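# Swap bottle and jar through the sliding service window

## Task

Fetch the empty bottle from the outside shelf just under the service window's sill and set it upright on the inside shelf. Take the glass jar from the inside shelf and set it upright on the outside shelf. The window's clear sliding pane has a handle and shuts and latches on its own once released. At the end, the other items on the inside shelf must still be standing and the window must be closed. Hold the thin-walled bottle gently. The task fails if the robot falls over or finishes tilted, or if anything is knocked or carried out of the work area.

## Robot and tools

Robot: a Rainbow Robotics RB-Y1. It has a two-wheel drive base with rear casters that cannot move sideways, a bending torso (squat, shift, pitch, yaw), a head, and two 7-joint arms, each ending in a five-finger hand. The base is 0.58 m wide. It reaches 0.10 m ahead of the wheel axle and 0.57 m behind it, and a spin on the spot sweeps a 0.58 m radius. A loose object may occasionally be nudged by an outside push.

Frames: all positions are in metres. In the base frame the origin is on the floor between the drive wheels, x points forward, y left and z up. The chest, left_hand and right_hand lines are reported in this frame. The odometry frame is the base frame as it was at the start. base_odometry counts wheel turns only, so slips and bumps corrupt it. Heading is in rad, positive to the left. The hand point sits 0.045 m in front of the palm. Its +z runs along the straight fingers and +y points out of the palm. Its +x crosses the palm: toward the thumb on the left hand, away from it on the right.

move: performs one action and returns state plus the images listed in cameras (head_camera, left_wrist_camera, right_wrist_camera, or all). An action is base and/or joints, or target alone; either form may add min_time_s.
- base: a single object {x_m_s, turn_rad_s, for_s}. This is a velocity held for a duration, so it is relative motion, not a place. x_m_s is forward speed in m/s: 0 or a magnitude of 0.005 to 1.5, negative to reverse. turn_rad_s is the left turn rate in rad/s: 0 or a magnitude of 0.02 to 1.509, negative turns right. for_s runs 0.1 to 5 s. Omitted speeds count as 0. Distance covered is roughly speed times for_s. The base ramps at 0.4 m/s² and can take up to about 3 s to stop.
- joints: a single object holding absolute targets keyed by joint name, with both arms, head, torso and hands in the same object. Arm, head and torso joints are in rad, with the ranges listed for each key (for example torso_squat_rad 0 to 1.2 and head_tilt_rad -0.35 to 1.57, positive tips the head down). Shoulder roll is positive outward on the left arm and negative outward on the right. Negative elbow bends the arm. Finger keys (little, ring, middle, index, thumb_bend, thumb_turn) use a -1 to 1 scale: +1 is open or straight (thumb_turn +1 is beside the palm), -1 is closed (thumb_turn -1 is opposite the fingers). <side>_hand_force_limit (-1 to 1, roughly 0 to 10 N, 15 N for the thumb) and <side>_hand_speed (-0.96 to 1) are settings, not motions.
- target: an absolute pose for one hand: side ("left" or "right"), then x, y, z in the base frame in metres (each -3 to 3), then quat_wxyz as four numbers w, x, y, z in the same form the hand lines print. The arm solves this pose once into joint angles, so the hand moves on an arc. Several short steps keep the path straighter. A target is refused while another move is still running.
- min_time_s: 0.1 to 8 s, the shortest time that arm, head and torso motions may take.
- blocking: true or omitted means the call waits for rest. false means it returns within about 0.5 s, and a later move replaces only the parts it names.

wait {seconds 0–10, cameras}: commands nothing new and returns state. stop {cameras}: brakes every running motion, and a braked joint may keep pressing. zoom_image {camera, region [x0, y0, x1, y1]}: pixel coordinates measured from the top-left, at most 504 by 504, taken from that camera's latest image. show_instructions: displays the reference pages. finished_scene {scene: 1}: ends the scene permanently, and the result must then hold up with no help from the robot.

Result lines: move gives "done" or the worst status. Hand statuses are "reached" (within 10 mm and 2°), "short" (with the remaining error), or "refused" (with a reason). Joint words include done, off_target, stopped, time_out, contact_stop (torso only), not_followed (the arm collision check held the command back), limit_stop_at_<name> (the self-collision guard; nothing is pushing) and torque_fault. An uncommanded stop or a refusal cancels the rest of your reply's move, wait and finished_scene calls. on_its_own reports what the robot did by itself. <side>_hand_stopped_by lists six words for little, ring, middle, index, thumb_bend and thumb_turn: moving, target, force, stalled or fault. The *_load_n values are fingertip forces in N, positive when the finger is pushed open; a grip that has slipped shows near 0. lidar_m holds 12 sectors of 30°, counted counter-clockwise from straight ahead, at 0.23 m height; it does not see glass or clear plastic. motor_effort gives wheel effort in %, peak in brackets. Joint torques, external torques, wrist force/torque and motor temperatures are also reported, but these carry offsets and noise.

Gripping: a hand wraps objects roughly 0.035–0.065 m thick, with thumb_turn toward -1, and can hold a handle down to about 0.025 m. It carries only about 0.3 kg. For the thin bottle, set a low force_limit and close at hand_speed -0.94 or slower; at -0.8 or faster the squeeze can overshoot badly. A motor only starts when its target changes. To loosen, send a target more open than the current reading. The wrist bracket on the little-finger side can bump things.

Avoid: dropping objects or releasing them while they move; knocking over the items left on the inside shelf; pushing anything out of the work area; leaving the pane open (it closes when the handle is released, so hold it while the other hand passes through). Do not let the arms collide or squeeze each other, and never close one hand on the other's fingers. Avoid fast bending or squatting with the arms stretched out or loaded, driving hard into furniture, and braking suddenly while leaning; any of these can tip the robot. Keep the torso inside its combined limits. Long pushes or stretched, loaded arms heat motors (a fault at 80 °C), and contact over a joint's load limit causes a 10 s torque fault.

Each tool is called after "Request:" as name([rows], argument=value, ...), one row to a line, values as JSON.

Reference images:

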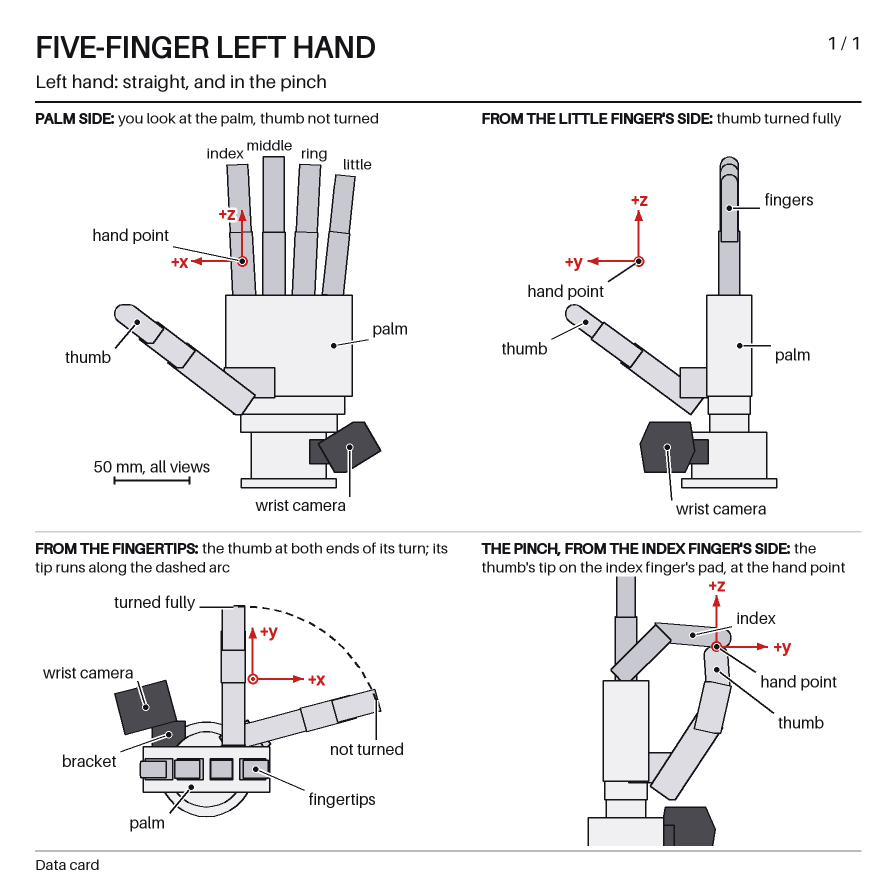

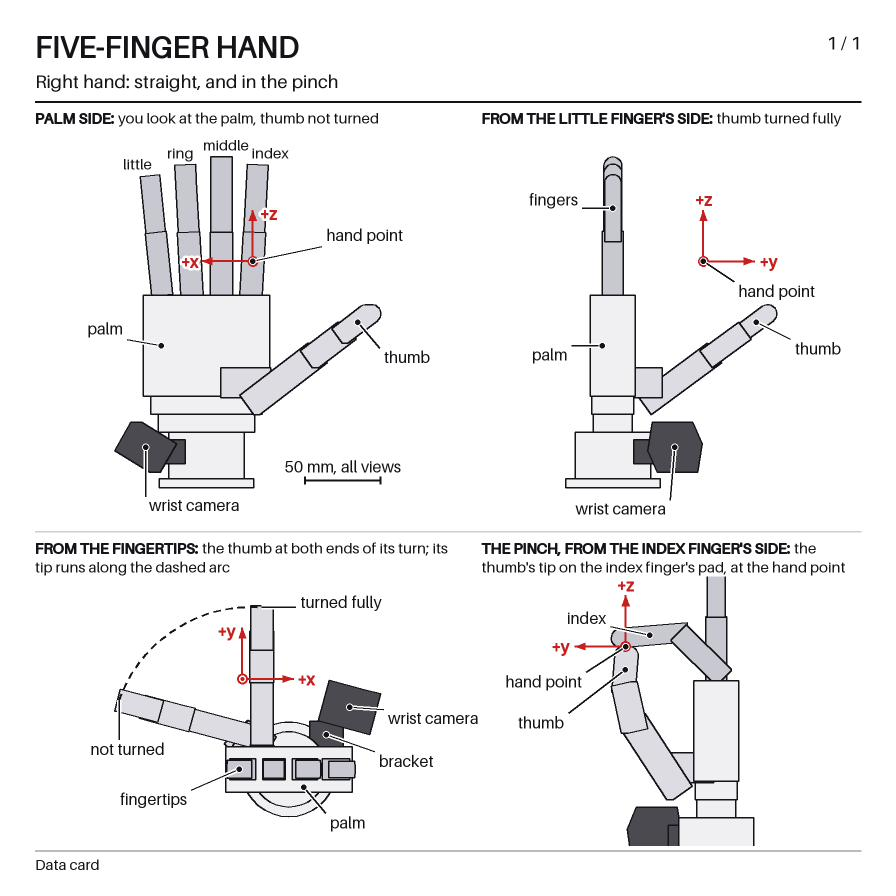

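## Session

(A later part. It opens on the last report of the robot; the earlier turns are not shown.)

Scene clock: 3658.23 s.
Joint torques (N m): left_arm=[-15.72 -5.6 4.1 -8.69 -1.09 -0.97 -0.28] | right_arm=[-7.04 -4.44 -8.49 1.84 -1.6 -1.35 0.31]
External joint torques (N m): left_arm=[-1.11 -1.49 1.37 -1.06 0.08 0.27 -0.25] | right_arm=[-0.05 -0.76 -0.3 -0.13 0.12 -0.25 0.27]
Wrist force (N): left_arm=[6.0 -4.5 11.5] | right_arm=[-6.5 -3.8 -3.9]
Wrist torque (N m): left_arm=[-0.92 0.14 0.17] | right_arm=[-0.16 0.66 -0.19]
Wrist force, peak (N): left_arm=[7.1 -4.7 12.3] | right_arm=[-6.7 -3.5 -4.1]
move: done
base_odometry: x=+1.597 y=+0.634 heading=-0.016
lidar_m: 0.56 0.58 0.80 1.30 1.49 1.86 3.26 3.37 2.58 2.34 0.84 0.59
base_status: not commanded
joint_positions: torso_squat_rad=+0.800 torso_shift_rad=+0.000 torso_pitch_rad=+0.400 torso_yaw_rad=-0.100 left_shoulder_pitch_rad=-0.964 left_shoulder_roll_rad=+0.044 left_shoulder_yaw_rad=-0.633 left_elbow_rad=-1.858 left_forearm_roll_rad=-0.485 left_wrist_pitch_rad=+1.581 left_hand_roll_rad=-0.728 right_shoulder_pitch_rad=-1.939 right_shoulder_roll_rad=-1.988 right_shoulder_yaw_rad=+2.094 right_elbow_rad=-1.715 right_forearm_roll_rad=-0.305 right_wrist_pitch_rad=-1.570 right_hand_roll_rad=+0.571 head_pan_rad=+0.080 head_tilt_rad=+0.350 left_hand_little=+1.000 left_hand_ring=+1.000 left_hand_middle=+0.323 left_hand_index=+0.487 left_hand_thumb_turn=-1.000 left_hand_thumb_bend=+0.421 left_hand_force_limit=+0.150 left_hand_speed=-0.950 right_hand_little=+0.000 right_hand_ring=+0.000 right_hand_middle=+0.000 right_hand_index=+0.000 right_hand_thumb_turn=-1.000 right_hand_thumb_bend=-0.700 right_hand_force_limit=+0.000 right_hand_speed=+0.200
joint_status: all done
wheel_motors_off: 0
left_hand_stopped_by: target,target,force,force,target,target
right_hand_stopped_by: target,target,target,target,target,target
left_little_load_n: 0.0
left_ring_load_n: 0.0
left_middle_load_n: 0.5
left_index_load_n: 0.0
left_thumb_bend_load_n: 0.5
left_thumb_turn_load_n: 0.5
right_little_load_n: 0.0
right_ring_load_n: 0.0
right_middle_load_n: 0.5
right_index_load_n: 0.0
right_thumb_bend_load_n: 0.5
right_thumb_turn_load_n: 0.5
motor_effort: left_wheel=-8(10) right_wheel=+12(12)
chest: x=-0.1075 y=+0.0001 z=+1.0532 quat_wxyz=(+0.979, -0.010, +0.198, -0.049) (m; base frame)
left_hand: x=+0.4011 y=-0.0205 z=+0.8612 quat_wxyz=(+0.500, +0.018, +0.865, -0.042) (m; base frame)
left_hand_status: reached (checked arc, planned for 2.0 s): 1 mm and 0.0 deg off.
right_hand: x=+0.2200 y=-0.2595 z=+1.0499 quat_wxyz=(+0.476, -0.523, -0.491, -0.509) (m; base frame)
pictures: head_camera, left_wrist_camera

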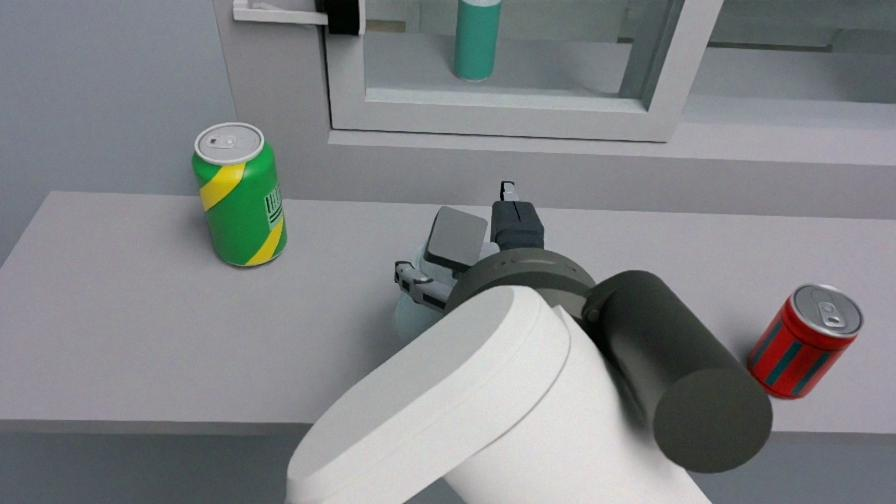

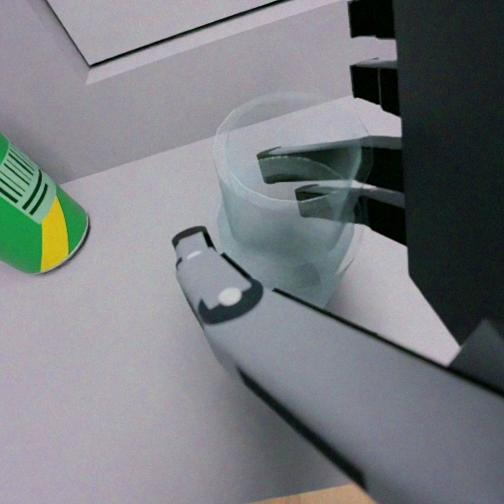

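Request:
move(target={"side":"left","x":0.403,"y":-0.0206,"z":0.849,"quat_wxyz":[0.5,0.018,0.865,-0.042]}, min_time_s=2, cameras=["left_wrist_camera","head_camera"])

Scene clock: 3680.83 s.
Joint torques (N m): left_arm=[-11.33 -4.43 0.86 -6.43 -0.63 -1.1 0.33] | right_arm=[-6.99 -4.3 -8.3 1.89 -1.59 -1.25 0.11]
External joint torques (N m): left_arm=[3.2 -0.25 -1.88 1.37 0.56 0.12 0.36] | right_arm=[0 -0.62 -0.11 -0.08 0.13 -0.15 0.07]
Wrist force (N): left_arm=[1.6 -3.8 10.4] | right_arm=[-6.6 -3.7 -4.0]
Wrist torque (N m): left_arm=[-0.93 0.14 0.22] | right_arm=[-0.13 0.66 -0.19]
Wrist force, peak (N): left_arm=[6.3 -4.6 11.8] | right_arm=[-6.7 -3.6 -4.2]
move: done
base_odometry: x=+1.597 y=+0.634 heading=-0.016
lidar_m: 0.56 0.59 0.80 1.31 1.48 1.85 3.25 3.37 2.60 2.36 0.83 0.60
base_status: not commanded
joint_positions: torso_squat_rad=+0.800 torso_shift_rad=+0.000 torso_pitch_rad=+0.400 torso_yaw_rad=-0.100 left_shoulder_pitch_rad=-0.944 left_shoulder_roll_rad=+0.053 left_shoulder_yaw_rad=-0.643 left_elbow_rad=-1.839 left_forearm_roll_rad=-0.489 left_wrist_pitch_rad=+1.547 left_hand_roll_rad=-0.706 right_shoulder_pitch_rad=-1.939 right_shoulder_roll_rad=-1.988 right_shoulder_yaw_rad=+2.094 right_elbow_rad=-1.715 right_forearm_roll_rad=-0.305 right_wrist_pitch_rad=-1.570 right_hand_roll_rad=+0.571 head_pan_rad=+0.080 head_tilt_rad=+0.350 left_hand_little=+1.000 left_hand_ring=+1.000 left_hand_middle=+0.323 left_hand_index=+0.487 left_hand_thumb_turn=-1.000 left_hand_thumb_bend=+0.421 left_hand_force_limit=+0.150 left_hand_speed=-0.950 right_hand_little=+0.000 right_hand_ring=+0.000 right_hand_middle=+0.000 right_hand_index=+0.000 right_hand_thumb_turn=-1.000 right_hand_thumb_bend=-0.700 right_hand_force_limit=+0.000 right_hand_speed=+0.200
joint_status: all done
wheel_motors_off: 0
left_hand_stopped_by: target,target,force,force,target,target
right_hand_stopped_by: target,target,target,target,target,target
left_little_load_n: 0.0
left_ring_load_n: 0.0
left_middle_load_n: 1.5
left_index_load_n: 0.0
left_thumb_bend_load_n: 4.5
left_thumb_turn_load_n: -1.0
right_little_load_n: 0.0
right_ring_load_n: 0.0
right_middle_load_n: 0.5
right_index_load_n: 0.0
right_thumb_bend_load_n: 0.5
right_thumb_turn_load_n: 0.5
motor_effort: left_wheel=-8(10) right_wheel=+10(12)
chest: x=-0.1075 y=+0.0001 z=+1.0532 quat_wxyz=(+0.979, -0.010, +0.198, -0.049) (m; base frame)
left_hand: x=+0.4026 y=-0.0204 z=+0.8496 quat_wxyz=(+0.500, +0.018, +0.865, -0.042) (m; base frame)
left_hand_status: reached (checked arc, planned for 2.0 s): 1 mm and 0.0 deg off.
right_hand: x=+0.2200 y=-0.2595 z=+1.0499 quat_wxyz=(+0.476, -0.523, -0.491, -0.509) (m; base frame)
pictures: head_camera, left_wrist_camera

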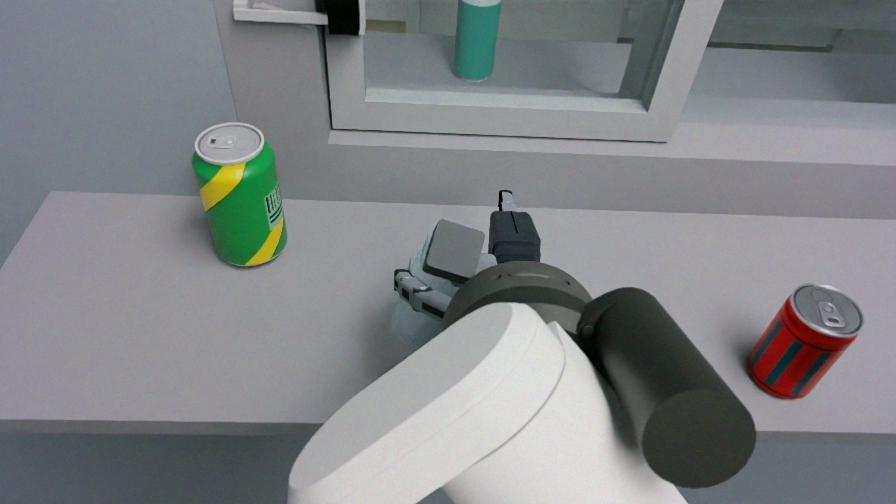

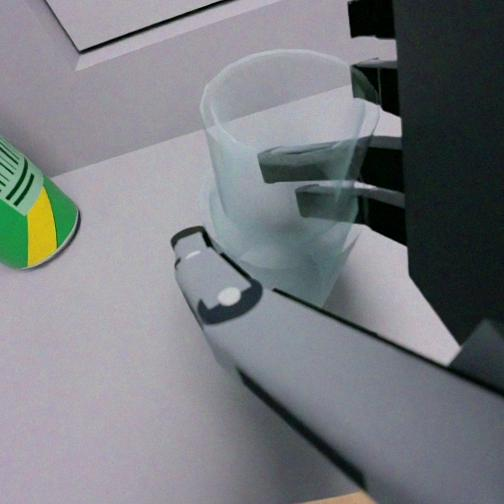

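Request:
move(joints={"left_hand_speed": -0.93, "left_hand_index": 0.7, "left_hand_middle": 0.6}, cameras=["left_wrist_camera","head_camera"])

Scene clock: 3685.40 s.
Joint torques (N m): left_arm=[-13.26 -4.01 1.87 -7.62 -1.17 -1.24 0.07] | right_arm=[-7.21 -3.84 -8.36 1.84 -1.73 -1.45 0.43]
External joint torques (N m): left_arm=[1.27 0.18 -0.87 0.19 0.02 -0.03 0.1] | right_arm=[-0.22 -0.16 -0.17 -0.14 0 -0.35 0.39]
Wrist force (N): left_arm=[6.1 -4.5 11.4] | right_arm=[-6.4 -3.5 -3.9]
Wrist torque (N m): left_arm=[-0.95 0.14 0.27] | right_arm=[-0.12 0.65 -0.17]
Wrist force, peak (N): left_arm=[5.8 -4.7 11.8] | right_arm=[-6.6 -3.6 -4.3]
move: done
base_odometry: x=+1.597 y=+0.634 heading=-0.016
lidar_m: 0.56 0.60 0.81 1.30 1.50 1.87 3.25 3.39 2.59 2.35 0.84 0.58
base_status: not commanded
joint_positions: torso_squat_rad=+0.800 torso_shift_rad=+0.000 torso_pitch_rad=+0.400 torso_yaw_rad=-0.100 left_shoulder_pitch_rad=-0.944 left_shoulder_roll_rad=+0.053 left_shoulder_yaw_rad=-0.643 left_elbow_rad=-1.839 left_forearm_roll_rad=-0.489 left_wrist_pitch_rad=+1.547 left_hand_roll_rad=-0.706 right_shoulder_pitch_rad=-1.939 right_shoulder_roll_rad=-1.988 right_shoulder_yaw_rad=+2.094 right_elbow_rad=-1.715 right_forearm_roll_rad=-0.305 right_wrist_pitch_rad=-1.570 right_hand_roll_rad=+0.571 head_pan_rad=+0.080 head_tilt_rad=+0.350 left_hand_little=+1.000 left_hand_ring=+1.000 left_hand_middle=+0.600 left_hand_index=+0.700 left_hand_thumb_turn=-1.000 left_hand_thumb_bend=+0.421 left_hand_force_limit=+0.150 left_hand_speed=-0.930 right_hand_little=+0.000 right_hand_ring=+0.000 right_hand_middle=+0.000 right_hand_index=+0.000 right_hand_thumb_turn=-1.000 right_hand_thumb_bend=-0.700 right_hand_force_limit=+0.000 right_hand_speed=+0.200
joint_status: all done
wheel_motors_off: 0
left_hand_stopped_by: target,target,target,target,target,target
right_hand_stopped_by: target,target,target,target,target,target
left_little_load_n: 0.0
left_ring_load_n: 0.0
left_middle_load_n: 0.0
left_index_load_n: 0.0
left_thumb_bend_load_n: 0.5
left_thumb_turn_load_n: 0.5
right_little_load_n: 0.0
right_ring_load_n: 0.0
right_middle_load_n: 0.5
right_index_load_n: 0.0
right_thumb_bend_load_n: 0.0
right_thumb_turn_load_n: 0.5
motor_effort: left_wheel=-6(10) right_wheel=+10(13)
chest: x=-0.1075 y=+0.0001 z=+1.0532 quat_wxyz=(+0.979, -0.010, +0.198, -0.049) (m; base frame)
left_hand: x=+0.4025 y=-0.0204 z=+0.8492 quat_wxyz=(+0.500, +0.018, +0.865, -0.042) (m; base frame)
right_hand: x=+0.2200 y=-0.2595 z=+1.0499 quat_wxyz=(+0.476, -0.523, -0.491, -0.509) (m; base frame)
pictures: head_camera, left_wrist_camera

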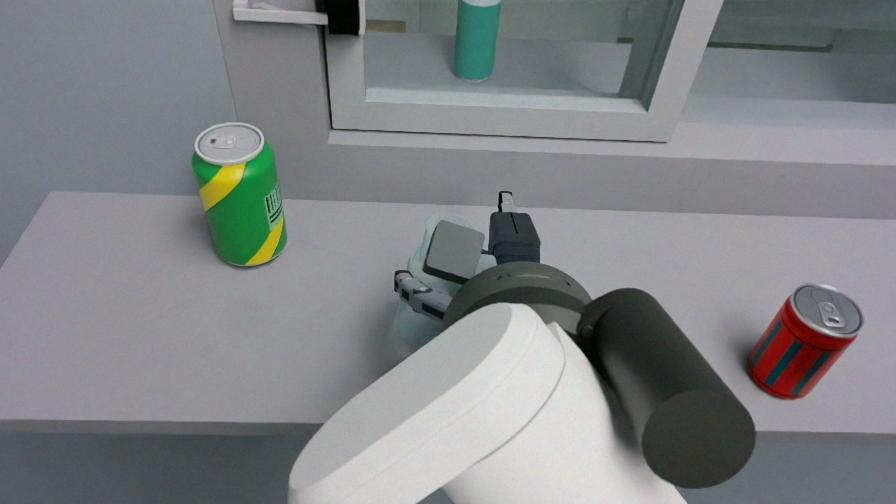

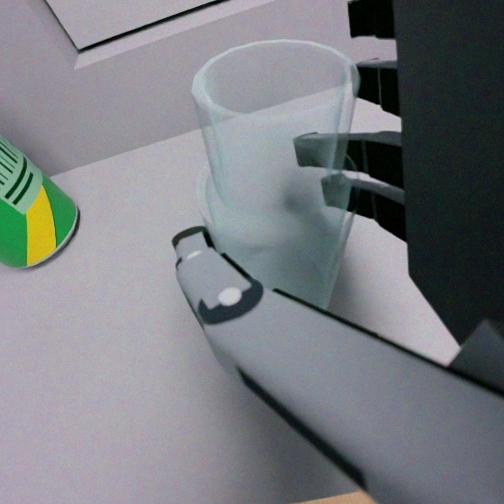

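Request:
move(joints={"left_hand_speed": -0.5, "left_hand_index": 1, "left_hand_middle": 1, "left_hand_thumb_bend": 0.85})

Request:
move(target={"side":"left","x":0.34,"y":-0.014,"z":0.892,"quat_wxyz":[0.5,0.018,0.865,-0.042]}, min_time_s=3, cameras=["left_wrist_camera","head_camera"])

Scene clock: 3721.10 s.
Joint torques (N m): left_arm=[-13.23 -3.85 1.72 -7.7 -1.07 -1.08 0.14] | right_arm=[-7.07 -3.79 -8.28 1.89 -1.95 -1.28 0.2]
External joint torques (N m): left_arm=[1.3 0.33 -1.03 0.11 0.12 0.13 0.16] | right_arm=[-0.08 -0.11 -0.09 -0.08 -0.22 -0.17 0.17]
Wrist force (N): left_arm=[5.9 -4.8 11.4] | right_arm=[-6.6 -3.7 -4.0]
Wrist torque (N m): left_arm=[-0.96 0.13 0.29] | right_arm=[-0.14 0.67 -0.21]
Wrist force, peak (N): left_arm=[5.8 -4.8 11.8] | right_arm=[-6.8 -3.5 -4.2]
move: done
base_odometry: x=+1.597 y=+0.634 heading=-0.016
lidar_m: 0.56 0.59 0.80 1.30 1.49 1.85 3.26 3.38 2.60 2.35 0.83 0.59
base_status: not commanded
joint_positions: torso_squat_rad=+0.800 torso_shift_rad=+0.000 torso_pitch_rad=+0.400 torso_yaw_rad=-0.100 left_shoulder_pitch_rad=-0.944 left_shoulder_roll_rad=+0.053 left_shoulder_yaw_rad=-0.643 left_elbow_rad=-1.838 left_forearm_roll_rad=-0.489 left_wrist_pitch_rad=+1.547 left_hand_roll_rad=-0.706 right_shoulder_pitch_rad=-1.939 right_shoulder_roll_rad=-1.988 right_shoulder_yaw_rad=+2.094 right_elbow_rad=-1.715 right_forearm_roll_rad=-0.305 right_wrist_pitch_rad=-1.570 right_hand_roll_rad=+0.571 head_pan_rad=+0.080 head_tilt_rad=+0.350 left_hand_little=+1.000 left_hand_ring=+1.000 left_hand_middle=+1.000 left_hand_index=+1.000 left_hand_thumb_turn=-1.000 left_hand_thumb_bend=+0.850 left_hand_force_limit=+0.150 left_hand_speed=-0.500 right_hand_little=+0.000 right_hand_ring=+0.000 right_hand_middle=+0.000 right_hand_index=+0.000 right_hand_thumb_turn=-1.000 right_hand_thumb_bend=-0.700 right_hand_force_limit=+0.000 right_hand_speed=+0.200
joint_status: all done
wheel_motors_off: 0
left_hand_stopped_by: target,target,target,target,target,target
right_hand_stopped_by: target,target,target,target,target,target
left_little_load_n: 0.0
left_ring_load_n: 0.0
left_middle_load_n: 0.0
left_index_load_n: 0.0
left_thumb_bend_load_n: -0.5
left_thumb_turn_load_n: 0.0
right_little_load_n: 0.0
right_ring_load_n: 0.0
right_middle_load_n: 0.5
right_index_load_n: 0.0
right_thumb_bend_load_n: 0.0
right_thumb_turn_load_n: 0.5
motor_effort: left_wheel=-7(10) right_wheel=+9(12)
chest: x=-0.1075 y=+0.0001 z=+1.0532 quat_wxyz=(+0.979, -0.010, +0.198, -0.049) (m; base frame)
left_hand: x=+0.4025 y=-0.0204 z=+0.8492 quat_wxyz=(+0.500, +0.018, +0.865, -0.042) (m; base frame)
right_hand: x=+0.2200 y=-0.2595 z=+1.0499 quat_wxyz=(+0.476, -0.523, -0.491, -0.509) (m; base frame)
pictures: none

Scene clock: 3724.43 s.
Joint torques (N m): left_arm=[-11.04 -6.89 1.46 -7.38 -1.63 -1.1 -0.17] | right_arm=[-7.11 -4.13 -8.33 1.86 -1.73 -1.43 0.23]
External joint torques (N m): left_arm=[1.41 -1.64 -0.94 -0.75 -0.55 0.22 -0.14] | right_arm=[-0.12 -0.45 -0.15 -0.12 -0.01 -0.33 0.19]
Wrist force (N): left_arm=[5.8 -4.7 11.5] | right_arm=[-6.3 -3.4 -4.0]
Wrist torque (N m): left_arm=[-0.96 0.18 0.16] | right_arm=[-0.09 0.61 -0.17]
Wrist force, peak (N): left_arm=[5.9 -4.9 11.7] | right_arm=[-6.6 -3.7 -4.1]
move: done
base_odometry: x=+1.597 y=+0.634 heading=-0.016
lidar_m: 0.56 0.58 0.81 1.31 1.48 1.86 3.26 3.37 2.60 2.37 0.82 0.60
base_status: not commanded
joint_positions: torso_squat_rad=+0.800 torso_shift_rad=+0.000 torso_pitch_rad=+0.400 torso_yaw_rad=-0.100 left_shoulder_pitch_rad=-0.923 left_shoulder_roll_rad=+0.004 left_shoulder_yaw_rad=-0.737 left_elbow_rad=-2.088 left_forearm_roll_rad=-0.579 left_wrist_pitch_rad=+1.806 left_hand_roll_rad=-0.788 right_shoulder_pitch_rad=-1.939 right_shoulder_roll_rad=-1.988 right_shoulder_yaw_rad=+2.094 right_elbow_rad=-1.715 right_forearm_roll_rad=-0.305 right_wrist_pitch_rad=-1.570 right_hand_roll_rad=+0.571 head_pan_rad=+0.080 head_tilt_rad=+0.350 left_hand_little=+1.000 left_hand_ring=+1.000 left_hand_middle=+1.000 left_hand_index=+1.000 left_hand_thumb_turn=-1.000 left_hand_thumb_bend=+0.850 left_hand_force_limit=+0.150 left_hand_speed=-0.500 right_hand_little=+0.000 right_hand_ring=+0.000 right_hand_middle=+0.000 right_hand_index=+0.000 right_hand_thumb_turn=-1.000 right_hand_thumb_bend=-0.700 right_hand_force_limit=+0.000 right_hand_speed=+0.200
joint_status: all done
wheel_motors_off: 0
left_hand_stopped_by: target,target,target,target,target,target
right_hand_stopped_by: target,target,target,target,target,target
left_little_load_n: 0.0
left_ring_load_n: 0.0
left_middle_load_n: 0.0
left_index_load_n: 0.0
left_thumb_bend_load_n: 0.0
left_thumb_turn_load_n: 0.5
right_little_load_n: 0.0
right_ring_load_n: 0.0
right_middle_load_n: 0.5
right_index_load_n: 0.0
right_thumb_bend_load_n: 0.5
right_thumb_turn_load_n: 0.5
motor_effort: left_wheel=-9(10) right_wheel=+9(13)
chest: x=-0.1075 y=+0.0001 z=+1.0532 quat_wxyz=(+0.979, -0.010, +0.198, -0.049) (m; base frame)
left_hand: x=+0.3402 y=-0.0139 z=+0.8920 quat_wxyz=(+0.500, +0.018, +0.865, -0.042) (m; base frame)
left_hand_status: reached (checked arc, planned for 3.0 s): 0 mm and 0.0 deg off.
right_hand: x=+0.2200 y=-0.2595 z=+1.0499 quat_wxyz=(+0.476, -0.523, -0.491, -0.509) (m; base frame)
pictures: head_camera, left_wrist_camera

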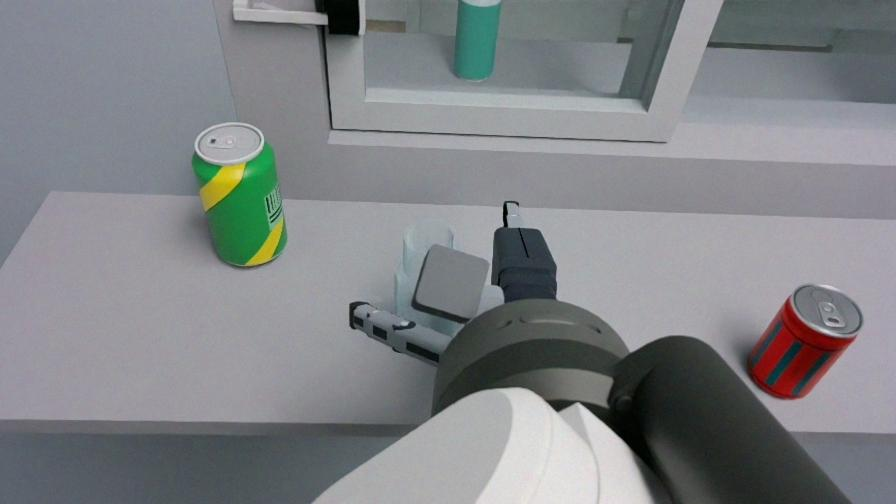

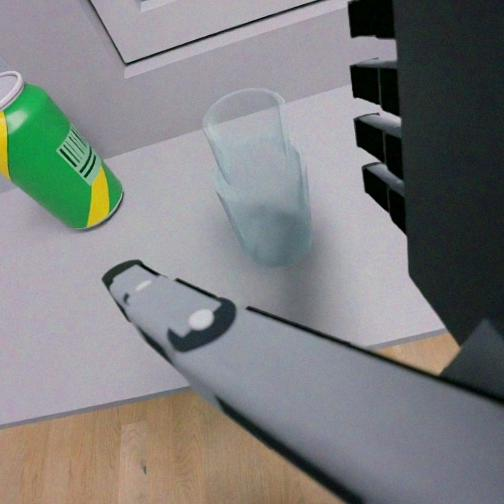

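Request:
move(target={"side":"left","x":0.342,"y":0.003,"z":0.868,"quat_wxyz":[0.5328,0.0195,0.8449,-0.043]}, min_time_s=2.5)

Request:
move(target={"side":"left","x":0.375,"y":-0.001,"z":0.853,"quat_wxyz":[0.5328,0.0195,0.8449,-0.043]}, min_time_s=2, cameras=["left_wrist_camera"])

Request:
move(target={"side":"left","x":0.403,"y":-0.004,"z":0.838,"quat_wxyz":[0.5328,0.0195,0.8449,-0.043]}, min_time_s=2, cameras=["left_wrist_camera","head_camera"])

Scene clock: 3739.23 s.
Joint torques (N m): left_arm=[-10.27 -4.27 1.43 -8.02 -1.82 -1.63 0.09] | right_arm=[-6.99 -3.99 -8.2 1.74 -1.69 -1.19 0.34]
External joint torques (N m): left_arm=[1.16 0.48 -1.35 -0.83 -0.56 -0.39 0.11] | right_arm=[0 -0.31 -0.01 -0.23 0.03 -0.08 0.3]
Wrist force (N): left_arm=[5.9 -4.7 11.3] | right_arm=[-6.5 -3.7 -3.9]
Wrist torque (N m): left_arm=[-0.94 0.15 0.25] | right_arm=[-0.15 0.63 -0.19]
Wrist force, peak (N): left_arm=[6.1 -4.6 11.8] | right_arm=[-6.8 -3.7 -3.9]
move: done
base_odometry: x=+1.597 y=+0.634 heading=-0.016
lidar_m: 0.56 0.60 0.82 1.30 1.49 1.86 3.27 3.37 2.60 2.35 0.84 0.60
base_status: not commanded
joint_positions: torso_squat_rad=+0.800 torso_shift_rad=+0.000 torso_pitch_rad=+0.400 torso_yaw_rad=-0.100 left_shoulder_pitch_rad=-0.810 left_shoulder_roll_rad=+0.117 left_shoulder_yaw_rad=-0.823 left_elbow_rad=-2.132 left_forearm_roll_rad=-0.639 left_wrist_pitch_rad=+1.687 left_hand_roll_rad=-0.698 right_shoulder_pitch_rad=-1.939 right_shoulder_roll_rad=-1.988 right_shoulder_yaw_rad=+2.094 right_elbow_rad=-1.715 right_forearm_roll_rad=-0.305 right_wrist_pitch_rad=-1.570 right_hand_roll_rad=+0.571 head_pan_rad=+0.080 head_tilt_rad=+0.350 left_hand_little=+1.000 left_hand_ring=+1.000 left_hand_middle=+1.000 left_hand_index=+1.000 left_hand_thumb_turn=-1.000 left_hand_thumb_bend=+0.850 left_hand_force_limit=+0.150 left_hand_speed=-0.500 right_hand_little=+0.000 right_hand_ring=+0.000 right_hand_middle=+0.000 right_hand_index=+0.000 right_hand_thumb_turn=-1.000 right_hand_thumb_bend=-0.700 right_hand_force_limit=+0.000 right_hand_speed=+0.200
joint_status: all done
wheel_motors_off: 0
left_hand_stopped_by: target,target,target,target,target,target
right_hand_stopped_by: target,target,target,target,target,target
left_little_load_n: 0.0
left_ring_load_n: 0.0
left_middle_load_n: 0.0
left_index_load_n: 0.0
left_thumb_bend_load_n: 0.0
left_thumb_turn_load_n: 0.0
right_little_load_n: 0.0
right_ring_load_n: 0.0
right_middle_load_n: 0.5
right_index_load_n: 0.0
right_thumb_bend_load_n: 0.0
right_thumb_turn_load_n: 0.5
motor_effort: left_wheel=-8(10) right_wheel=+12(12)
chest: x=-0.1075 y=+0.0001 z=+1.0532 quat_wxyz=(+0.979, -0.010, +0.198, -0.049) (m; base frame)
left_hand: x=+0.3419 y=+0.0030 z=+0.8681 quat_wxyz=(+0.532, +0.020, +0.845, -0.043) (m; base frame)
left_hand_status: reached (checked arc, planned for 2.5 s): 0 mm and 0.1 deg off.
right_hand: x=+0.2200 y=-0.2595 z=+1.0499 quat_wxyz=(+0.476, -0.523, -0.491, -0.509) (m; base frame)
pictures: none

Scene clock: 3741.57 s.
Joint torques (N m): left_arm=[-13.45 -3.36 4.35 -7.34 -1.08 -1.65 0.15] | right_arm=[-7.19 -3.91 -8.15 1.64 -1.86 -1.26 0.32]
External joint torques (N m): left_arm=[-0.8 0.81 1.24 0.27 0.24 -0.47 0.18] | right_arm=[-0.2 -0.23 0.04 -0.34 -0.14 -0.15 0.28]
Wrist force (N): left_arm=[6.6 -4.9 11.5] | right_arm=[-6.6 -3.6 -4.1]
Wrist torque (N m): left_arm=[-0.98 0.07 0.31] | right_arm=[-0.12 0.67 -0.19]
Wrist force, peak (N): left_arm=[6.6 -5.0 11.5] | right_arm=[-6.7 -3.6 -4.3]
move: done
base_odometry: x=+1.597 y=+0.634 heading=-0.016
lidar_m: 0.55 0.59 0.80 1.30 1.50 1.86 3.26 3.39 2.60 2.35 0.81 0.59
base_status: not commanded
joint_positions: torso_squat_rad=+0.800 torso_shift_rad=+0.000 torso_pitch_rad=+0.400 torso_yaw_rad=-0.100 left_shoulder_pitch_rad=-0.841 left_shoulder_roll_rad=+0.136 left_shoulder_yaw_rad=-0.763 left_elbow_rad=-2.011 left_forearm_roll_rad=-0.581 left_wrist_pitch_rad=+1.577 left_hand_roll_rad=-0.657 right_shoulder_pitch_rad=-1.939 right_shoulder_roll_rad=-1.988 right_shoulder_yaw_rad=+2.094 right_elbow_rad=-1.715 right_forearm_roll_rad=-0.305 right_wrist_pitch_rad=-1.570 right_hand_roll_rad=+0.571 head_pan_rad=+0.080 head_tilt_rad=+0.350 left_hand_little=+1.000 left_hand_ring=+1.000 left_hand_middle=+1.000 left_hand_index=+1.000 left_hand_thumb_turn=-1.000 left_hand_thumb_bend=+0.850 left_hand_force_limit=+0.150 left_hand_speed=-0.500 right_hand_little=+0.000 right_hand_ring=+0.000 right_hand_middle=+0.000 right_hand_index=+0.000 right_hand_thumb_turn=-1.000 right_hand_thumb_bend=-0.700 right_hand_force_limit=+0.000 right_hand_speed=+0.200
joint_status: all done
wheel_motors_off: 0
left_hand_stopped_by: target,target,target,target,target,target
right_hand_stopped_by: target,target,target,target,target,target
left_little_load_n: 0.0
left_ring_load_n: 0.0
left_middle_load_n: 0.0
left_index_load_n: 0.0
left_thumb_bend_load_n: 0.0
left_thumb_turn_load_n: 0.0
right_little_load_n: 0.0
right_ring_load_n: 0.0
right_middle_load_n: 0.5
right_index_load_n: 0.0
right_thumb_bend_load_n: 0.0
right_thumb_turn_load_n: 0.5
motor_effort: left_wheel=-8(12) right_wheel=+10(13)
chest: x=-0.1075 y=+0.0001 z=+1.0532 quat_wxyz=(+0.979, -0.010, +0.198, -0.049) (m; base frame)
left_hand: x=+0.3746 y=-0.0009 z=+0.8529 quat_wxyz=(+0.533, +0.020, +0.845, -0.043) (m; base frame)
left_hand_status: reached (checked arc, planned for 2.0 s): 0 mm and 0.0 deg off.
right_hand: x=+0.2200 y=-0.2595 z=+1.0499 quat_wxyz=(+0.476, -0.523, -0.491, -0.509) (m; base frame)
pictures: left_wrist_camera

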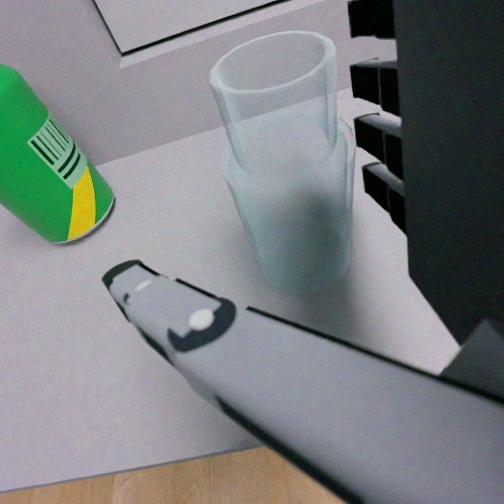

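Scene clock: 3743.90 s.
Joint torques (N m): left_arm=[-14.59 -3.44 4.74 -7.68 -1.23 -1.66 0.21] | right_arm=[-7.28 -4.28 -8.46 1.76 -1.82 -1.41 0.38]
External joint torques (N m): left_arm=[-0.86 0.21 1.37 0.25 0.11 -0.52 0.24] | right_arm=[-0.29 -0.6 -0.27 -0.21 -0.09 -0.31 0.35]
Wrist force (N): left_arm=[6.2 -5.0 11.0] | right_arm=[-6.5 -3.3 -3.7]
Wrist torque (N m): left_arm=[-0.94 0.10 0.31] | right_arm=[-0.08 0.64 -0.18]
Wrist force, peak (N): left_arm=[6.7 -5.1 11.6] | right_arm=[-6.8 -3.5 -4.0]
move: done
base_odometry: x=+1.597 y=+0.634 heading=-0.016
lidar_m: 0.57 0.60 0.80 1.30 1.50 1.86 3.24 3.39 2.60 2.37 0.83 0.60
base_status: not commanded
joint_positions: torso_squat_rad=+0.800 torso_shift_rad=+0.000 torso_pitch_rad=+0.400 torso_yaw_rad=-0.100 left_shoulder_pitch_rad=-0.872 left_shoulder_roll_rad=+0.149 left_shoulder_yaw_rad=-0.723 left_elbow_rad=-1.893 left_forearm_roll_rad=-0.541 left_wrist_pitch_rad=+1.477 left_hand_roll_rad=-0.619 right_shoulder_pitch_rad=-1.939 right_shoulder_roll_rad=-1.988 right_shoulder_yaw_rad=+2.094 right_elbow_rad=-1.715 right_forearm_roll_rad=-0.305 right_wrist_pitch_rad=-1.570 right_hand_roll_rad=+0.571 head_pan_rad=+0.080 head_tilt_rad=+0.350 left_hand_little=+1.000 left_hand_ring=+1.000 left_hand_middle=+1.000 left_hand_index=+1.000 left_hand_thumb_turn=-1.000 left_hand_thumb_bend=+0.850 left_hand_force_limit=+0.150 left_hand_speed=-0.500 right_hand_little=+0.000 right_hand_ring=+0.000 right_hand_middle=+0.000 right_hand_index=+0.000 right_hand_thumb_turn=-1.000 right_hand_thumb_bend=-0.700 right_hand_force_limit=+0.000 right_hand_speed=+0.200
joint_status: all done
wheel_motors_off: 0
left_hand_stopped_by: target,target,target,target,target,target
right_hand_stopped_by: target,target,target,target,target,target
left_little_load_n: 0.0
left_ring_load_n: 0.0
left_middle_load_n: 0.0
left_index_load_n: -0.5
left_thumb_bend_load_n: 0.0
left_thumb_turn_load_n: 0.0
right_little_load_n: 0.0
right_ring_load_n: 0.0
right_middle_load_n: 0.5
right_index_load_n: 0.0
right_thumb_bend_load_n: 0.5
right_thumb_turn_load_n: 0.0
motor_effort: left_wheel=-10(11) right_wheel=+13(13)
chest: x=-0.1075 y=+0.0001 z=+1.0532 quat_wxyz=(+0.979, -0.010, +0.198, -0.049) (m; base frame)
left_hand: x=+0.4026 y=-0.0040 z=+0.8379 quat_wxyz=(+0.533, +0.020, +0.845, -0.043) (m; base frame)
left_hand_status: reached (checked arc, planned for 2.0 s): 0 mm and 0.0 deg off.
right_hand: x=+0.2200 y=-0.2595 z=+1.0499 quat_wxyz=(+0.476, -0.523, -0.491, -0.509) (m; base frame)
pictures: head_camera, left_wrist_camera

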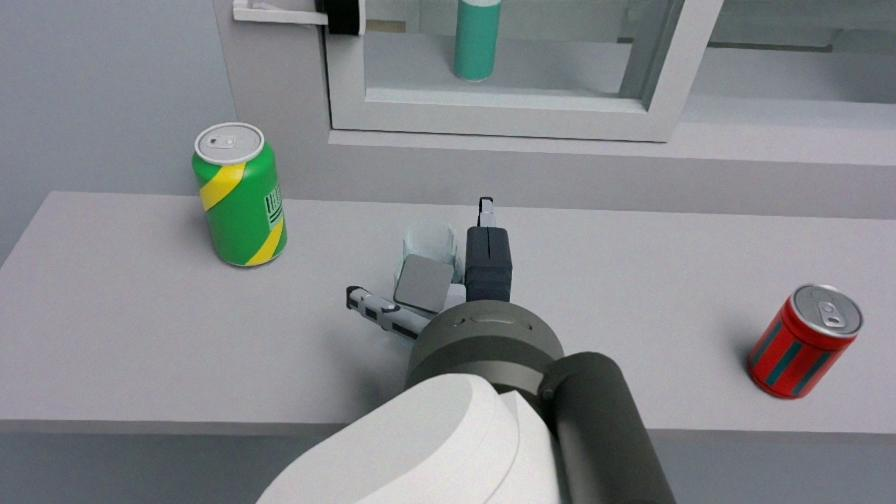

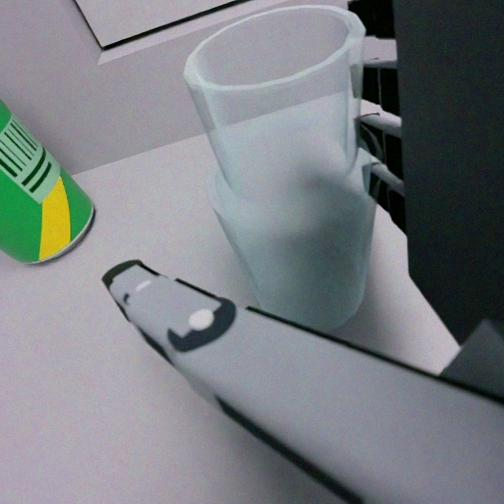

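Request:
move(target={"side":"left","x":0.404,"y":-0.012,"z":0.832,"quat_wxyz":[0.5328,0.0195,0.8449,-0.043]}, min_time_s=1.5)

Request:
move(joints={"left_hand_speed": -0.85, "left_hand_force_limit": -0.8, "left_hand_thumb_bend": 0.42}, cameras=["left_wrist_camera"])

Scene clock: 3761.97 s.
Joint torques (N m): left_arm=[-14.95 -5.45 2.4 -7.91 -1.94 -1.5 0.27] | right_arm=[-7.66 -4.7 -7.76 1.75 -1.51 -1.28 0.32]
External joint torques (N m): left_arm=[-1.12 -1.54 -0.93 0.11 -0.57 -0.4 0.29] | right_arm=[-0.68 -1.02 0.43 -0.23 0.21 -0.18 0.28]
Wrist force (N): left_arm=[6.1 -4.8 11.0] | right_arm=[-6.3 -3.6 -4.0]
Wrist torque (N m): left_arm=[-0.92 0.09 0.29] | right_arm=[-0.10 0.62 -0.18]
Wrist force, peak (N): left_arm=[6.2 -4.8 11.4] | right_arm=[-6.7 -3.6 -4.3]
move: done
base_odometry: x=+1.597 y=+0.634 heading=-0.016
lidar_m: 0.57 0.58 0.81 1.31 1.49 1.87 3.26 3.38 2.60 2.35 0.82 0.58
base_status: not commanded
joint_positions: torso_squat_rad=+0.800 torso_shift_rad=+0.000 torso_pitch_rad=+0.400 torso_yaw_rad=-0.100 left_shoulder_pitch_rad=-0.879 left_shoulder_roll_rad=+0.134 left_shoulder_yaw_rad=-0.733 left_elbow_rad=-1.852 left_forearm_roll_rad=-0.554 left_wrist_pitch_rad=+1.460 left_hand_roll_rad=-0.598 right_shoulder_pitch_rad=-1.939 right_shoulder_roll_rad=-1.988 right_shoulder_yaw_rad=+2.094 right_elbow_rad=-1.715 right_forearm_roll_rad=-0.305 right_wrist_pitch_rad=-1.570 right_hand_roll_rad=+0.571 head_pan_rad=+0.080 head_tilt_rad=+0.350 left_hand_little=+1.000 left_hand_ring=+1.000 left_hand_middle=+1.000 left_hand_index=+1.000 left_hand_thumb_turn=-1.000 left_hand_thumb_bend=+0.850 left_hand_force_limit=+0.150 left_hand_speed=-0.500 right_hand_little=+0.000 right_hand_ring=+0.000 right_hand_middle=+0.000 right_hand_index=+0.000 right_hand_thumb_turn=-1.000 right_hand_thumb_bend=-0.700 right_hand_force_limit=+0.000 right_hand_speed=+0.200
joint_status: all done
wheel_motors_off: 0
left_hand_stopped_by: target,target,target,target,target,target
right_hand_stopped_by: target,target,target,target,target,target
left_little_load_n: 0.0
left_ring_load_n: 0.0
left_middle_load_n: 0.0
left_index_load_n: 0.0
left_thumb_bend_load_n: 0.0
left_thumb_turn_load_n: 0.5
right_little_load_n: 0.0
right_ring_load_n: 0.0
right_middle_load_n: 0.5
right_index_load_n: 0.0
right_thumb_bend_load_n: 0.5
right_thumb_turn_load_n: 0.5
motor_effort: left_wheel=-8(10) right_wheel=+11(12)
chest: x=-0.1075 y=+0.0001 z=+1.0532 quat_wxyz=(+0.979, -0.010, +0.198, -0.049) (m; base frame)
left_hand: x=+0.4036 y=-0.0115 z=+0.8320 quat_wxyz=(+0.533, +0.020, +0.845, -0.043) (m; base frame)
left_hand_status: reached (checked arc, planned for 1.5 s): 1 mm and 0.1 deg off.
right_hand: x=+0.2200 y=-0.2595 z=+1.0499 quat_wxyz=(+0.476, -0.523, -0.491, -0.509) (m; base frame)
pictures: none

Scene clock: 3764.13 s.
Joint torques (N m): left_arm=[-14.87 -5.33 1.98 -7.7 -1.63 -1.46 0.3] | right_arm=[-7.69 -4.41 -8.16 1.91 -1.68 -1.37 0.45]
External joint torques (N m): left_arm=[-1.04 -1.41 -1.34 0.32 -0.27 -0.36 0.32] | right_arm=[-0.7 -0.73 0.02 -0.07 0.04 -0.27 0.41]
Wrist force (N): left_arm=[5.6 -3.8 10.1] | right_arm=[-6.3 -3.4 -4.0]
Wrist torque (N m): left_arm=[-0.91 0.08 0.26] | right_arm=[-0.10 0.60 -0.16]
Wrist force, peak (N): left_arm=[6.1 -4.9 11.1] | right_arm=[-6.8 -3.8 -4.1]
move: off_target
base_odometry: x=+1.597 y=+0.634 heading=-0.016
lidar_m: 0.56 0.59 0.81 1.31 1.48 1.86 3.25 3.38 2.60 2.35 0.83 0.59
base_status: not commanded
joint_positions: torso_squat_rad=+0.800 torso_shift_rad=+0.000 torso_pitch_rad=+0.400 torso_yaw_rad=-0.100 left_shoulder_pitch_rad=-0.879 left_shoulder_roll_rad=+0.134 left_shoulder_yaw_rad=-0.733 left_elbow_rad=-1.852 left_forearm_roll_rad=-0.554 left_wrist_pitch_rad=+1.460 left_hand_roll_rad=-0.598 right_shoulder_pitch_rad=-1.939 right_shoulder_roll_rad=-1.988 right_shoulder_yaw_rad=+2.094 right_elbow_rad=-1.715 right_forearm_roll_rad=-0.305 right_wrist_pitch_rad=-1.570 right_hand_roll_rad=+0.571 head_pan_rad=+0.080 head_tilt_rad=+0.350 left_hand_little=+1.000 left_hand_ring=+1.000 left_hand_middle=+1.000 left_hand_index=+1.000 left_hand_thumb_turn=-1.000 left_hand_thumb_bend=+0.464 left_hand_force_limit=-0.800 left_hand_speed=-0.850 right_hand_little=+0.000 right_hand_ring=+0.000 right_hand_middle=+0.000 right_hand_index=+0.000 right_hand_thumb_turn=-1.000 right_hand_thumb_bend=-0.700 right_hand_force_limit=+0.000 right_hand_speed=+0.200
joint_status: left_hand_thumb_bend off_target (ended at +0.464, target +0.420); the others done
wheel_motors_off: 0
left_hand_stopped_by: target,target,target,target,force,target
right_hand_stopped_by: target,target,target,target,target,target
left_little_load_n: 0.0
left_ring_load_n: 0.0
left_middle_load_n: 0.0
left_index_load_n: 0.0
left_thumb_bend_load_n: 1.5
left_thumb_turn_load_n: 0.0
right_little_load_n: 0.0
right_ring_load_n: 0.0
right_middle_load_n: 0.5
right_index_load_n: 0.0
right_thumb_bend_load_n: 0.5
right_thumb_turn_load_n: 0.5
motor_effort: left_wheel=-9(10) right_wheel=+10(12)
chest: x=-0.1075 y=+0.0001 z=+1.0532 quat_wxyz=(+0.979, -0.010, +0.198, -0.049) (m; base frame)
left_hand: x=+0.4036 y=-0.0115 z=+0.8320 quat_wxyz=(+0.533, +0.020, +0.845, -0.043) (m; base frame)
right_hand: x=+0.2200 y=-0.2595 z=+1.0499 quat_wxyz=(+0.476, -0.523, -0.491, -0.509) (m; base frame)
pictures: left_wrist_camera

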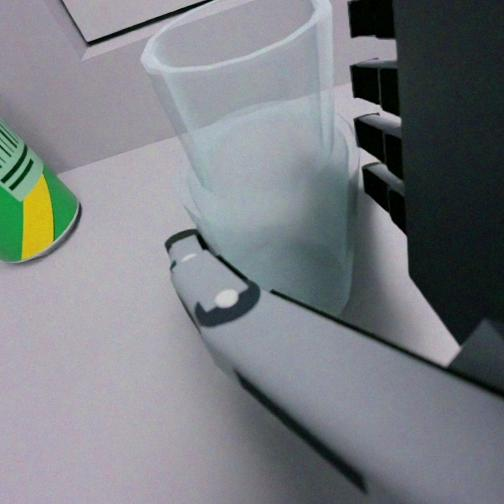

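Request:
move(joints={"left_hand_speed": -0.93, "left_hand_force_limit": -0.65, "left_hand_ring": -0.1, "left_hand_middle": -0.1}, cameras=["left_wrist_camera"])

Scene clock: 3771.63 s.
Joint torques (N m): left_arm=[-14.46 -5.22 2.3 -7.74 -1.61 -1.55 0.12] | right_arm=[-7.06 -4.18 -8.02 1.85 -1.51 -1.25 0.54]
External joint torques (N m): left_arm=[-0.63 -1.31 -1.03 0.27 -0.24 -0.45 0.16] | right_arm=[-0.08 -0.5 0.17 -0.12 0.22 -0.15 0.5]
Wrist force (N): left_arm=[6.0 -4.9 11.0] | right_arm=[-6.4 -3.6 -3.9]
Wrist torque (N m): left_arm=[-0.90 0.12 0.29] | right_arm=[-0.14 0.60 -0.20]
Wrist force, peak (N): left_arm=[6.4 -4.7 11.6] | right_arm=[-6.8 -3.7 -4.2]
move: off_target
base_odometry: x=+1.597 y=+0.634 heading=-0.016
lidar_m: 0.56 0.59 0.80 1.30 1.49 1.87 3.25 3.37 2.61 2.35 0.82 0.60
base_status: not commanded
joint_positions: torso_squat_rad=+0.800 torso_shift_rad=+0.000 torso_pitch_rad=+0.400 torso_yaw_rad=-0.100 left_shoulder_pitch_rad=-0.879 left_shoulder_roll_rad=+0.134 left_shoulder_yaw_rad=-0.733 left_elbow_rad=-1.852 left_forearm_roll_rad=-0.554 left_wrist_pitch_rad=+1.460 left_hand_roll_rad=-0.598 right_shoulder_pitch_rad=-1.939 right_shoulder_roll_rad=-1.988 right_shoulder_yaw_rad=+2.094 right_elbow_rad=-1.715 right_forearm_roll_rad=-0.305 right_wrist_pitch_rad=-1.570 right_hand_roll_rad=+0.571 head_pan_rad=+0.080 head_tilt_rad=+0.350 left_hand_little=+1.000 left_hand_ring=+0.128 left_hand_middle=+0.312 left_hand_index=+1.000 left_hand_thumb_turn=-1.000 left_hand_thumb_bend=+0.465 left_hand_force_limit=-0.650 left_hand_speed=-0.930 right_hand_little=+0.000 right_hand_ring=+0.000 right_hand_middle=+0.000 right_hand_index=+0.000 right_hand_thumb_turn=-1.000 right_hand_thumb_bend=-0.700 right_hand_force_limit=+0.000 right_hand_speed=+0.200
joint_status: left_hand_ring off_target (ended at +0.128, target -0.100); left_hand_middle off_target (ended at +0.312, target -0.100); the others done
wheel_motors_off: 0
left_hand_stopped_by: target,force,force,target,force,target
right_hand_stopped_by: target,target,target,target,target,target
left_little_load_n: 0.0
left_ring_load_n: 2.5
left_middle_load_n: 1.5
left_index_load_n: 0.0
left_thumb_bend_load_n: 4.0
left_thumb_turn_load_n: 1.0
right_little_load_n: 0.0
right_ring_load_n: 0.0
right_middle_load_n: 0.5
right_index_load_n: 0.0
right_thumb_bend_load_n: 0.5
right_thumb_turn_load_n: 0.5
motor_effort: left_wheel=-8(11) right_wheel=+10(14)
chest: x=-0.1075 y=+0.0001 z=+1.0532 quat_wxyz=(+0.979, -0.010, +0.198, -0.049) (m; base frame)
left_hand: x=+0.4036 y=-0.0115 z=+0.8320 quat_wxyz=(+0.533, +0.020, +0.845, -0.043) (m; base frame)
right_hand: x=+0.2200 y=-0.2595 z=+1.0499 quat_wxyz=(+0.476, -0.523, -0.491, -0.509) (m; base frame)
pictures: left_wrist_camera

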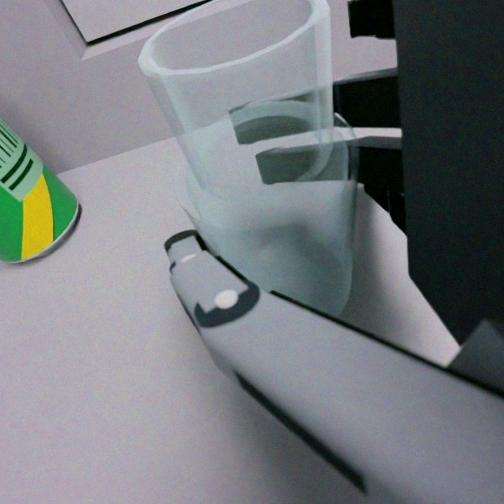

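Request:
move(joints={"left_hand_speed": -0.95, "left_hand_force_limit": 0.05, "left_hand_ring": -0.15, "left_hand_middle": -0.15})

Request:
move(target={"side":"left","x":0.4035,"y":-0.0115,"z":0.838,"quat_wxyz":[0.5328,0.0195,0.8449,-0.043]}, min_time_s=1.5, cameras=["left_wrist_camera","head_camera"])

Scene clock: 3776.23 s.
Joint torques (N m): left_arm=[-14.79 -5.22 2.46 -7.94 -1.65 -1.36 0.2] | right_arm=[-7.4 -4.08 -7.83 1.72 -1.47 -1.25 0.2]
External joint torques (N m): left_arm=[-0.96 -1.31 -0.87 0.07 -0.28 -0.26 0.23] | right_arm=[-0.41 -0.4 0.35 -0.25 0.26 -0.15 0.17]
Wrist force (N): left_arm=[6.3 -5.1 11.0] | right_arm=[-6.5 -3.3 -3.6]
Wrist torque (N m): left_arm=[-0.89 0.13 0.28] | right_arm=[-0.10 0.64 -0.18]
Wrist force, peak (N): left_arm=[6.3 -5.5 11.2] | right_arm=[-6.7 -3.7 -3.9]
move: off_target
base_odometry: x=+1.597 y=+0.634 heading=-0.016
lidar_m: 0.55 0.59 0.81 1.30 1.48 1.84 3.26 3.38 2.60 2.36 0.84 0.60
base_status: not commanded
joint_positions: torso_squat_rad=+0.800 torso_shift_rad=+0.000 torso_pitch_rad=+0.400 torso_yaw_rad=-0.100 left_shoulder_pitch_rad=-0.879 left_shoulder_roll_rad=+0.134 left_shoulder_yaw_rad=-0.733 left_elbow_rad=-1.852 left_forearm_roll_rad=-0.554 left_wrist_pitch_rad=+1.460 left_hand_roll_rad=-0.598 right_shoulder_pitch_rad=-1.939 right_shoulder_roll_rad=-1.988 right_shoulder_yaw_rad=+2.094 right_elbow_rad=-1.715 right_forearm_roll_rad=-0.305 right_wrist_pitch_rad=-1.570 right_hand_roll_rad=+0.571 head_pan_rad=+0.080 head_tilt_rad=+0.350 left_hand_little=+1.000 left_hand_ring=+0.106 left_hand_middle=+0.285 left_hand_index=+1.000 left_hand_thumb_turn=-1.000 left_hand_thumb_bend=+0.466 left_hand_force_limit=+0.050 left_hand_speed=-0.950 right_hand_little=+0.000 right_hand_ring=+0.000 right_hand_middle=+0.000 right_hand_index=+0.000 right_hand_thumb_turn=-1.000 right_hand_thumb_bend=-0.700 right_hand_force_limit=+0.000 right_hand_speed=+0.200
joint_status: left_hand_ring off_target (ended at +0.106, target -0.150); left_hand_middle off_target (ended at +0.285, target -0.150); the others done
wheel_motors_off: 0
left_hand_stopped_by: target,force,force,target,force,target
right_hand_stopped_by: target,target,target,target,target,target
left_little_load_n: 0.0
left_ring_load_n: 4.5
left_middle_load_n: 5.5
left_index_load_n: 0.0
left_thumb_bend_load_n: 10.0
left_thumb_turn_load_n: 2.5
right_little_load_n: 0.0
right_ring_load_n: 0.0
right_middle_load_n: 0.5
right_index_load_n: 0.0
right_thumb_bend_load_n: 0.5
right_thumb_turn_load_n: 0.0
motor_effort: left_wheel=-8(9) right_wheel=+10(11)
chest: x=-0.1075 y=+0.0001 z=+1.0532 quat_wxyz=(+0.979, -0.010, +0.198, -0.049) (m; base frame)
left_hand: x=+0.4036 y=-0.0116 z=+0.8321 quat_wxyz=(+0.533, +0.020, +0.845, -0.043) (m; base frame)
right_hand: x=+0.2200 y=-0.2595 z=+1.0499 quat_wxyz=(+0.476, -0.523, -0.491, -0.509) (m; base frame)
pictures: none

Scene clock: 3778.07 s.
Joint torques (N m): left_arm=[-15.67 -5.49 4.82 -9.5 -1.47 -0.94 -0.39] | right_arm=[-7.21 -3.82 -8 2.08 -1.82 -1.38 0.05]
External joint torques (N m): left_arm=[-1.79 -1.61 1.5 -1.55 -0.11 0.18 -0.36] | right_arm=[-0.22 -0.14 0.19 0.1 -0.1 -0.28 0.02]
Wrist force (N): left_arm=[7.6 -4.6 11.5] | right_arm=[-6.5 -3.7 -4.1]
Wrist torque (N m): left_arm=[-0.89 0.07 0.22] | right_arm=[-0.14 0.66 -0.19]
Wrist force, peak (N): left_arm=[7.6 -4.7 11.8] | right_arm=[-6.6 -3.7 -4.1]
move: done
base_odometry: x=+1.597 y=+0.634 heading=-0.016
lidar_m: 0.57 0.59 0.81 1.32 1.49 1.86 3.26 3.37 2.60 2.37 0.84 0.59
base_status: not commanded
joint_positions: torso_squat_rad=+0.800 torso_shift_rad=+0.000 torso_pitch_rad=+0.400 torso_yaw_rad=-0.100 left_shoulder_pitch_rad=-0.887 left_shoulder_roll_rad=+0.131 left_shoulder_yaw_rad=-0.727 left_elbow_rad=-1.862 left_forearm_roll_rad=-0.549 left_wrist_pitch_rad=+1.475 left_hand_roll_rad=-0.610 right_shoulder_pitch_rad=-1.939 right_shoulder_roll_rad=-1.988 right_shoulder_yaw_rad=+2.094 right_elbow_rad=-1.715 right_forearm_roll_rad=-0.305 right_wrist_pitch_rad=-1.570 right_hand_roll_rad=+0.571 head_pan_rad=+0.080 head_tilt_rad=+0.350 left_hand_little=+1.000 left_hand_ring=+0.106 left_hand_middle=+0.285 left_hand_index=+1.000 left_hand_thumb_turn=-1.000 left_hand_thumb_bend=+0.466 left_hand_force_limit=+0.050 left_hand_speed=-0.950 right_hand_little=+0.000 right_hand_ring=+0.000 right_hand_middle=+0.000 right_hand_index=+0.000 right_hand_thumb_turn=-1.000 right_hand_thumb_bend=-0.700 right_hand_force_limit=+0.000 right_hand_speed=+0.200
joint_status: all done
wheel_motors_off: 0
left_hand_stopped_by: target,force,force,target,force,target
right_hand_stopped_by: target,target,target,target,target,target
left_little_load_n: 0.0
left_ring_load_n: 3.0
left_middle_load_n: 6.0
left_index_load_n: 0.0
left_thumb_bend_load_n: 9.5
left_thumb_turn_load_n: 3.0
right_little_load_n: 0.0
right_ring_load_n: 0.0
right_middle_load_n: 0.5
right_index_load_n: 0.0
right_thumb_bend_load_n: 0.0
right_thumb_turn_load_n: 0.5
motor_effort: left_wheel=-6(10) right_wheel=+10(12)
chest: x=-0.1075 y=+0.0001 z=+1.0532 quat_wxyz=(+0.979, -0.010, +0.198, -0.049) (m; base frame)
left_hand: x=+0.4034 y=-0.0113 z=+0.8375 quat_wxyz=(+0.533, +0.020, +0.845, -0.043) (m; base frame)
left_hand_status: reached (checked arc, planned for 1.5 s): 1 mm and 0.0 deg off.
right_hand: x=+0.2200 y=-0.2595 z=+1.0499 quat_wxyz=(+0.476, -0.523, -0.491, -0.509) (m; base frame)
pictures: head_camera, left_wrist_camera

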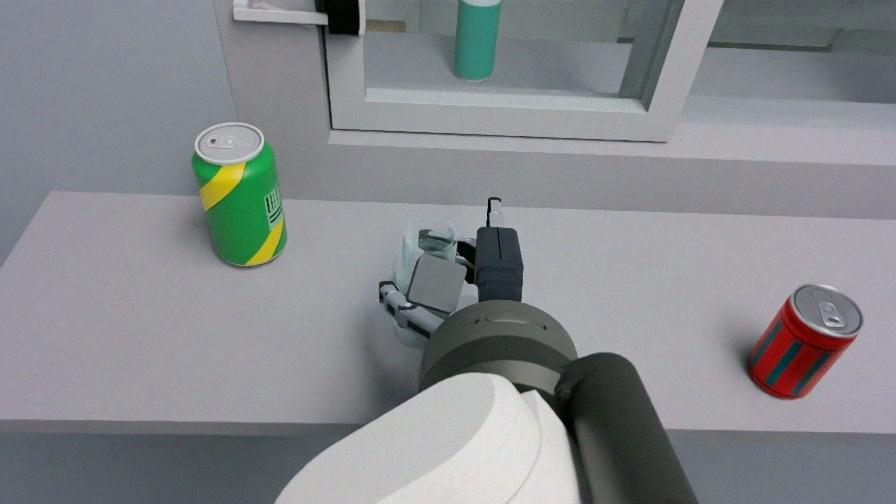

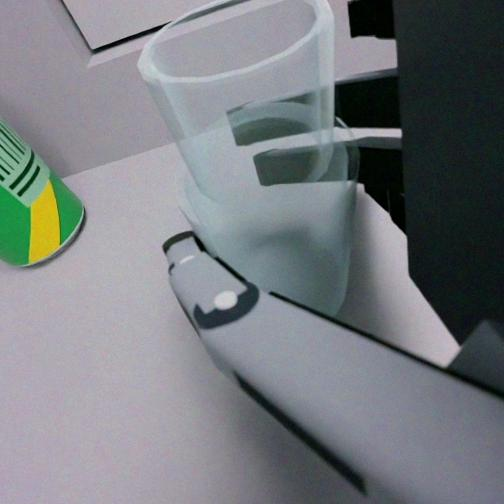

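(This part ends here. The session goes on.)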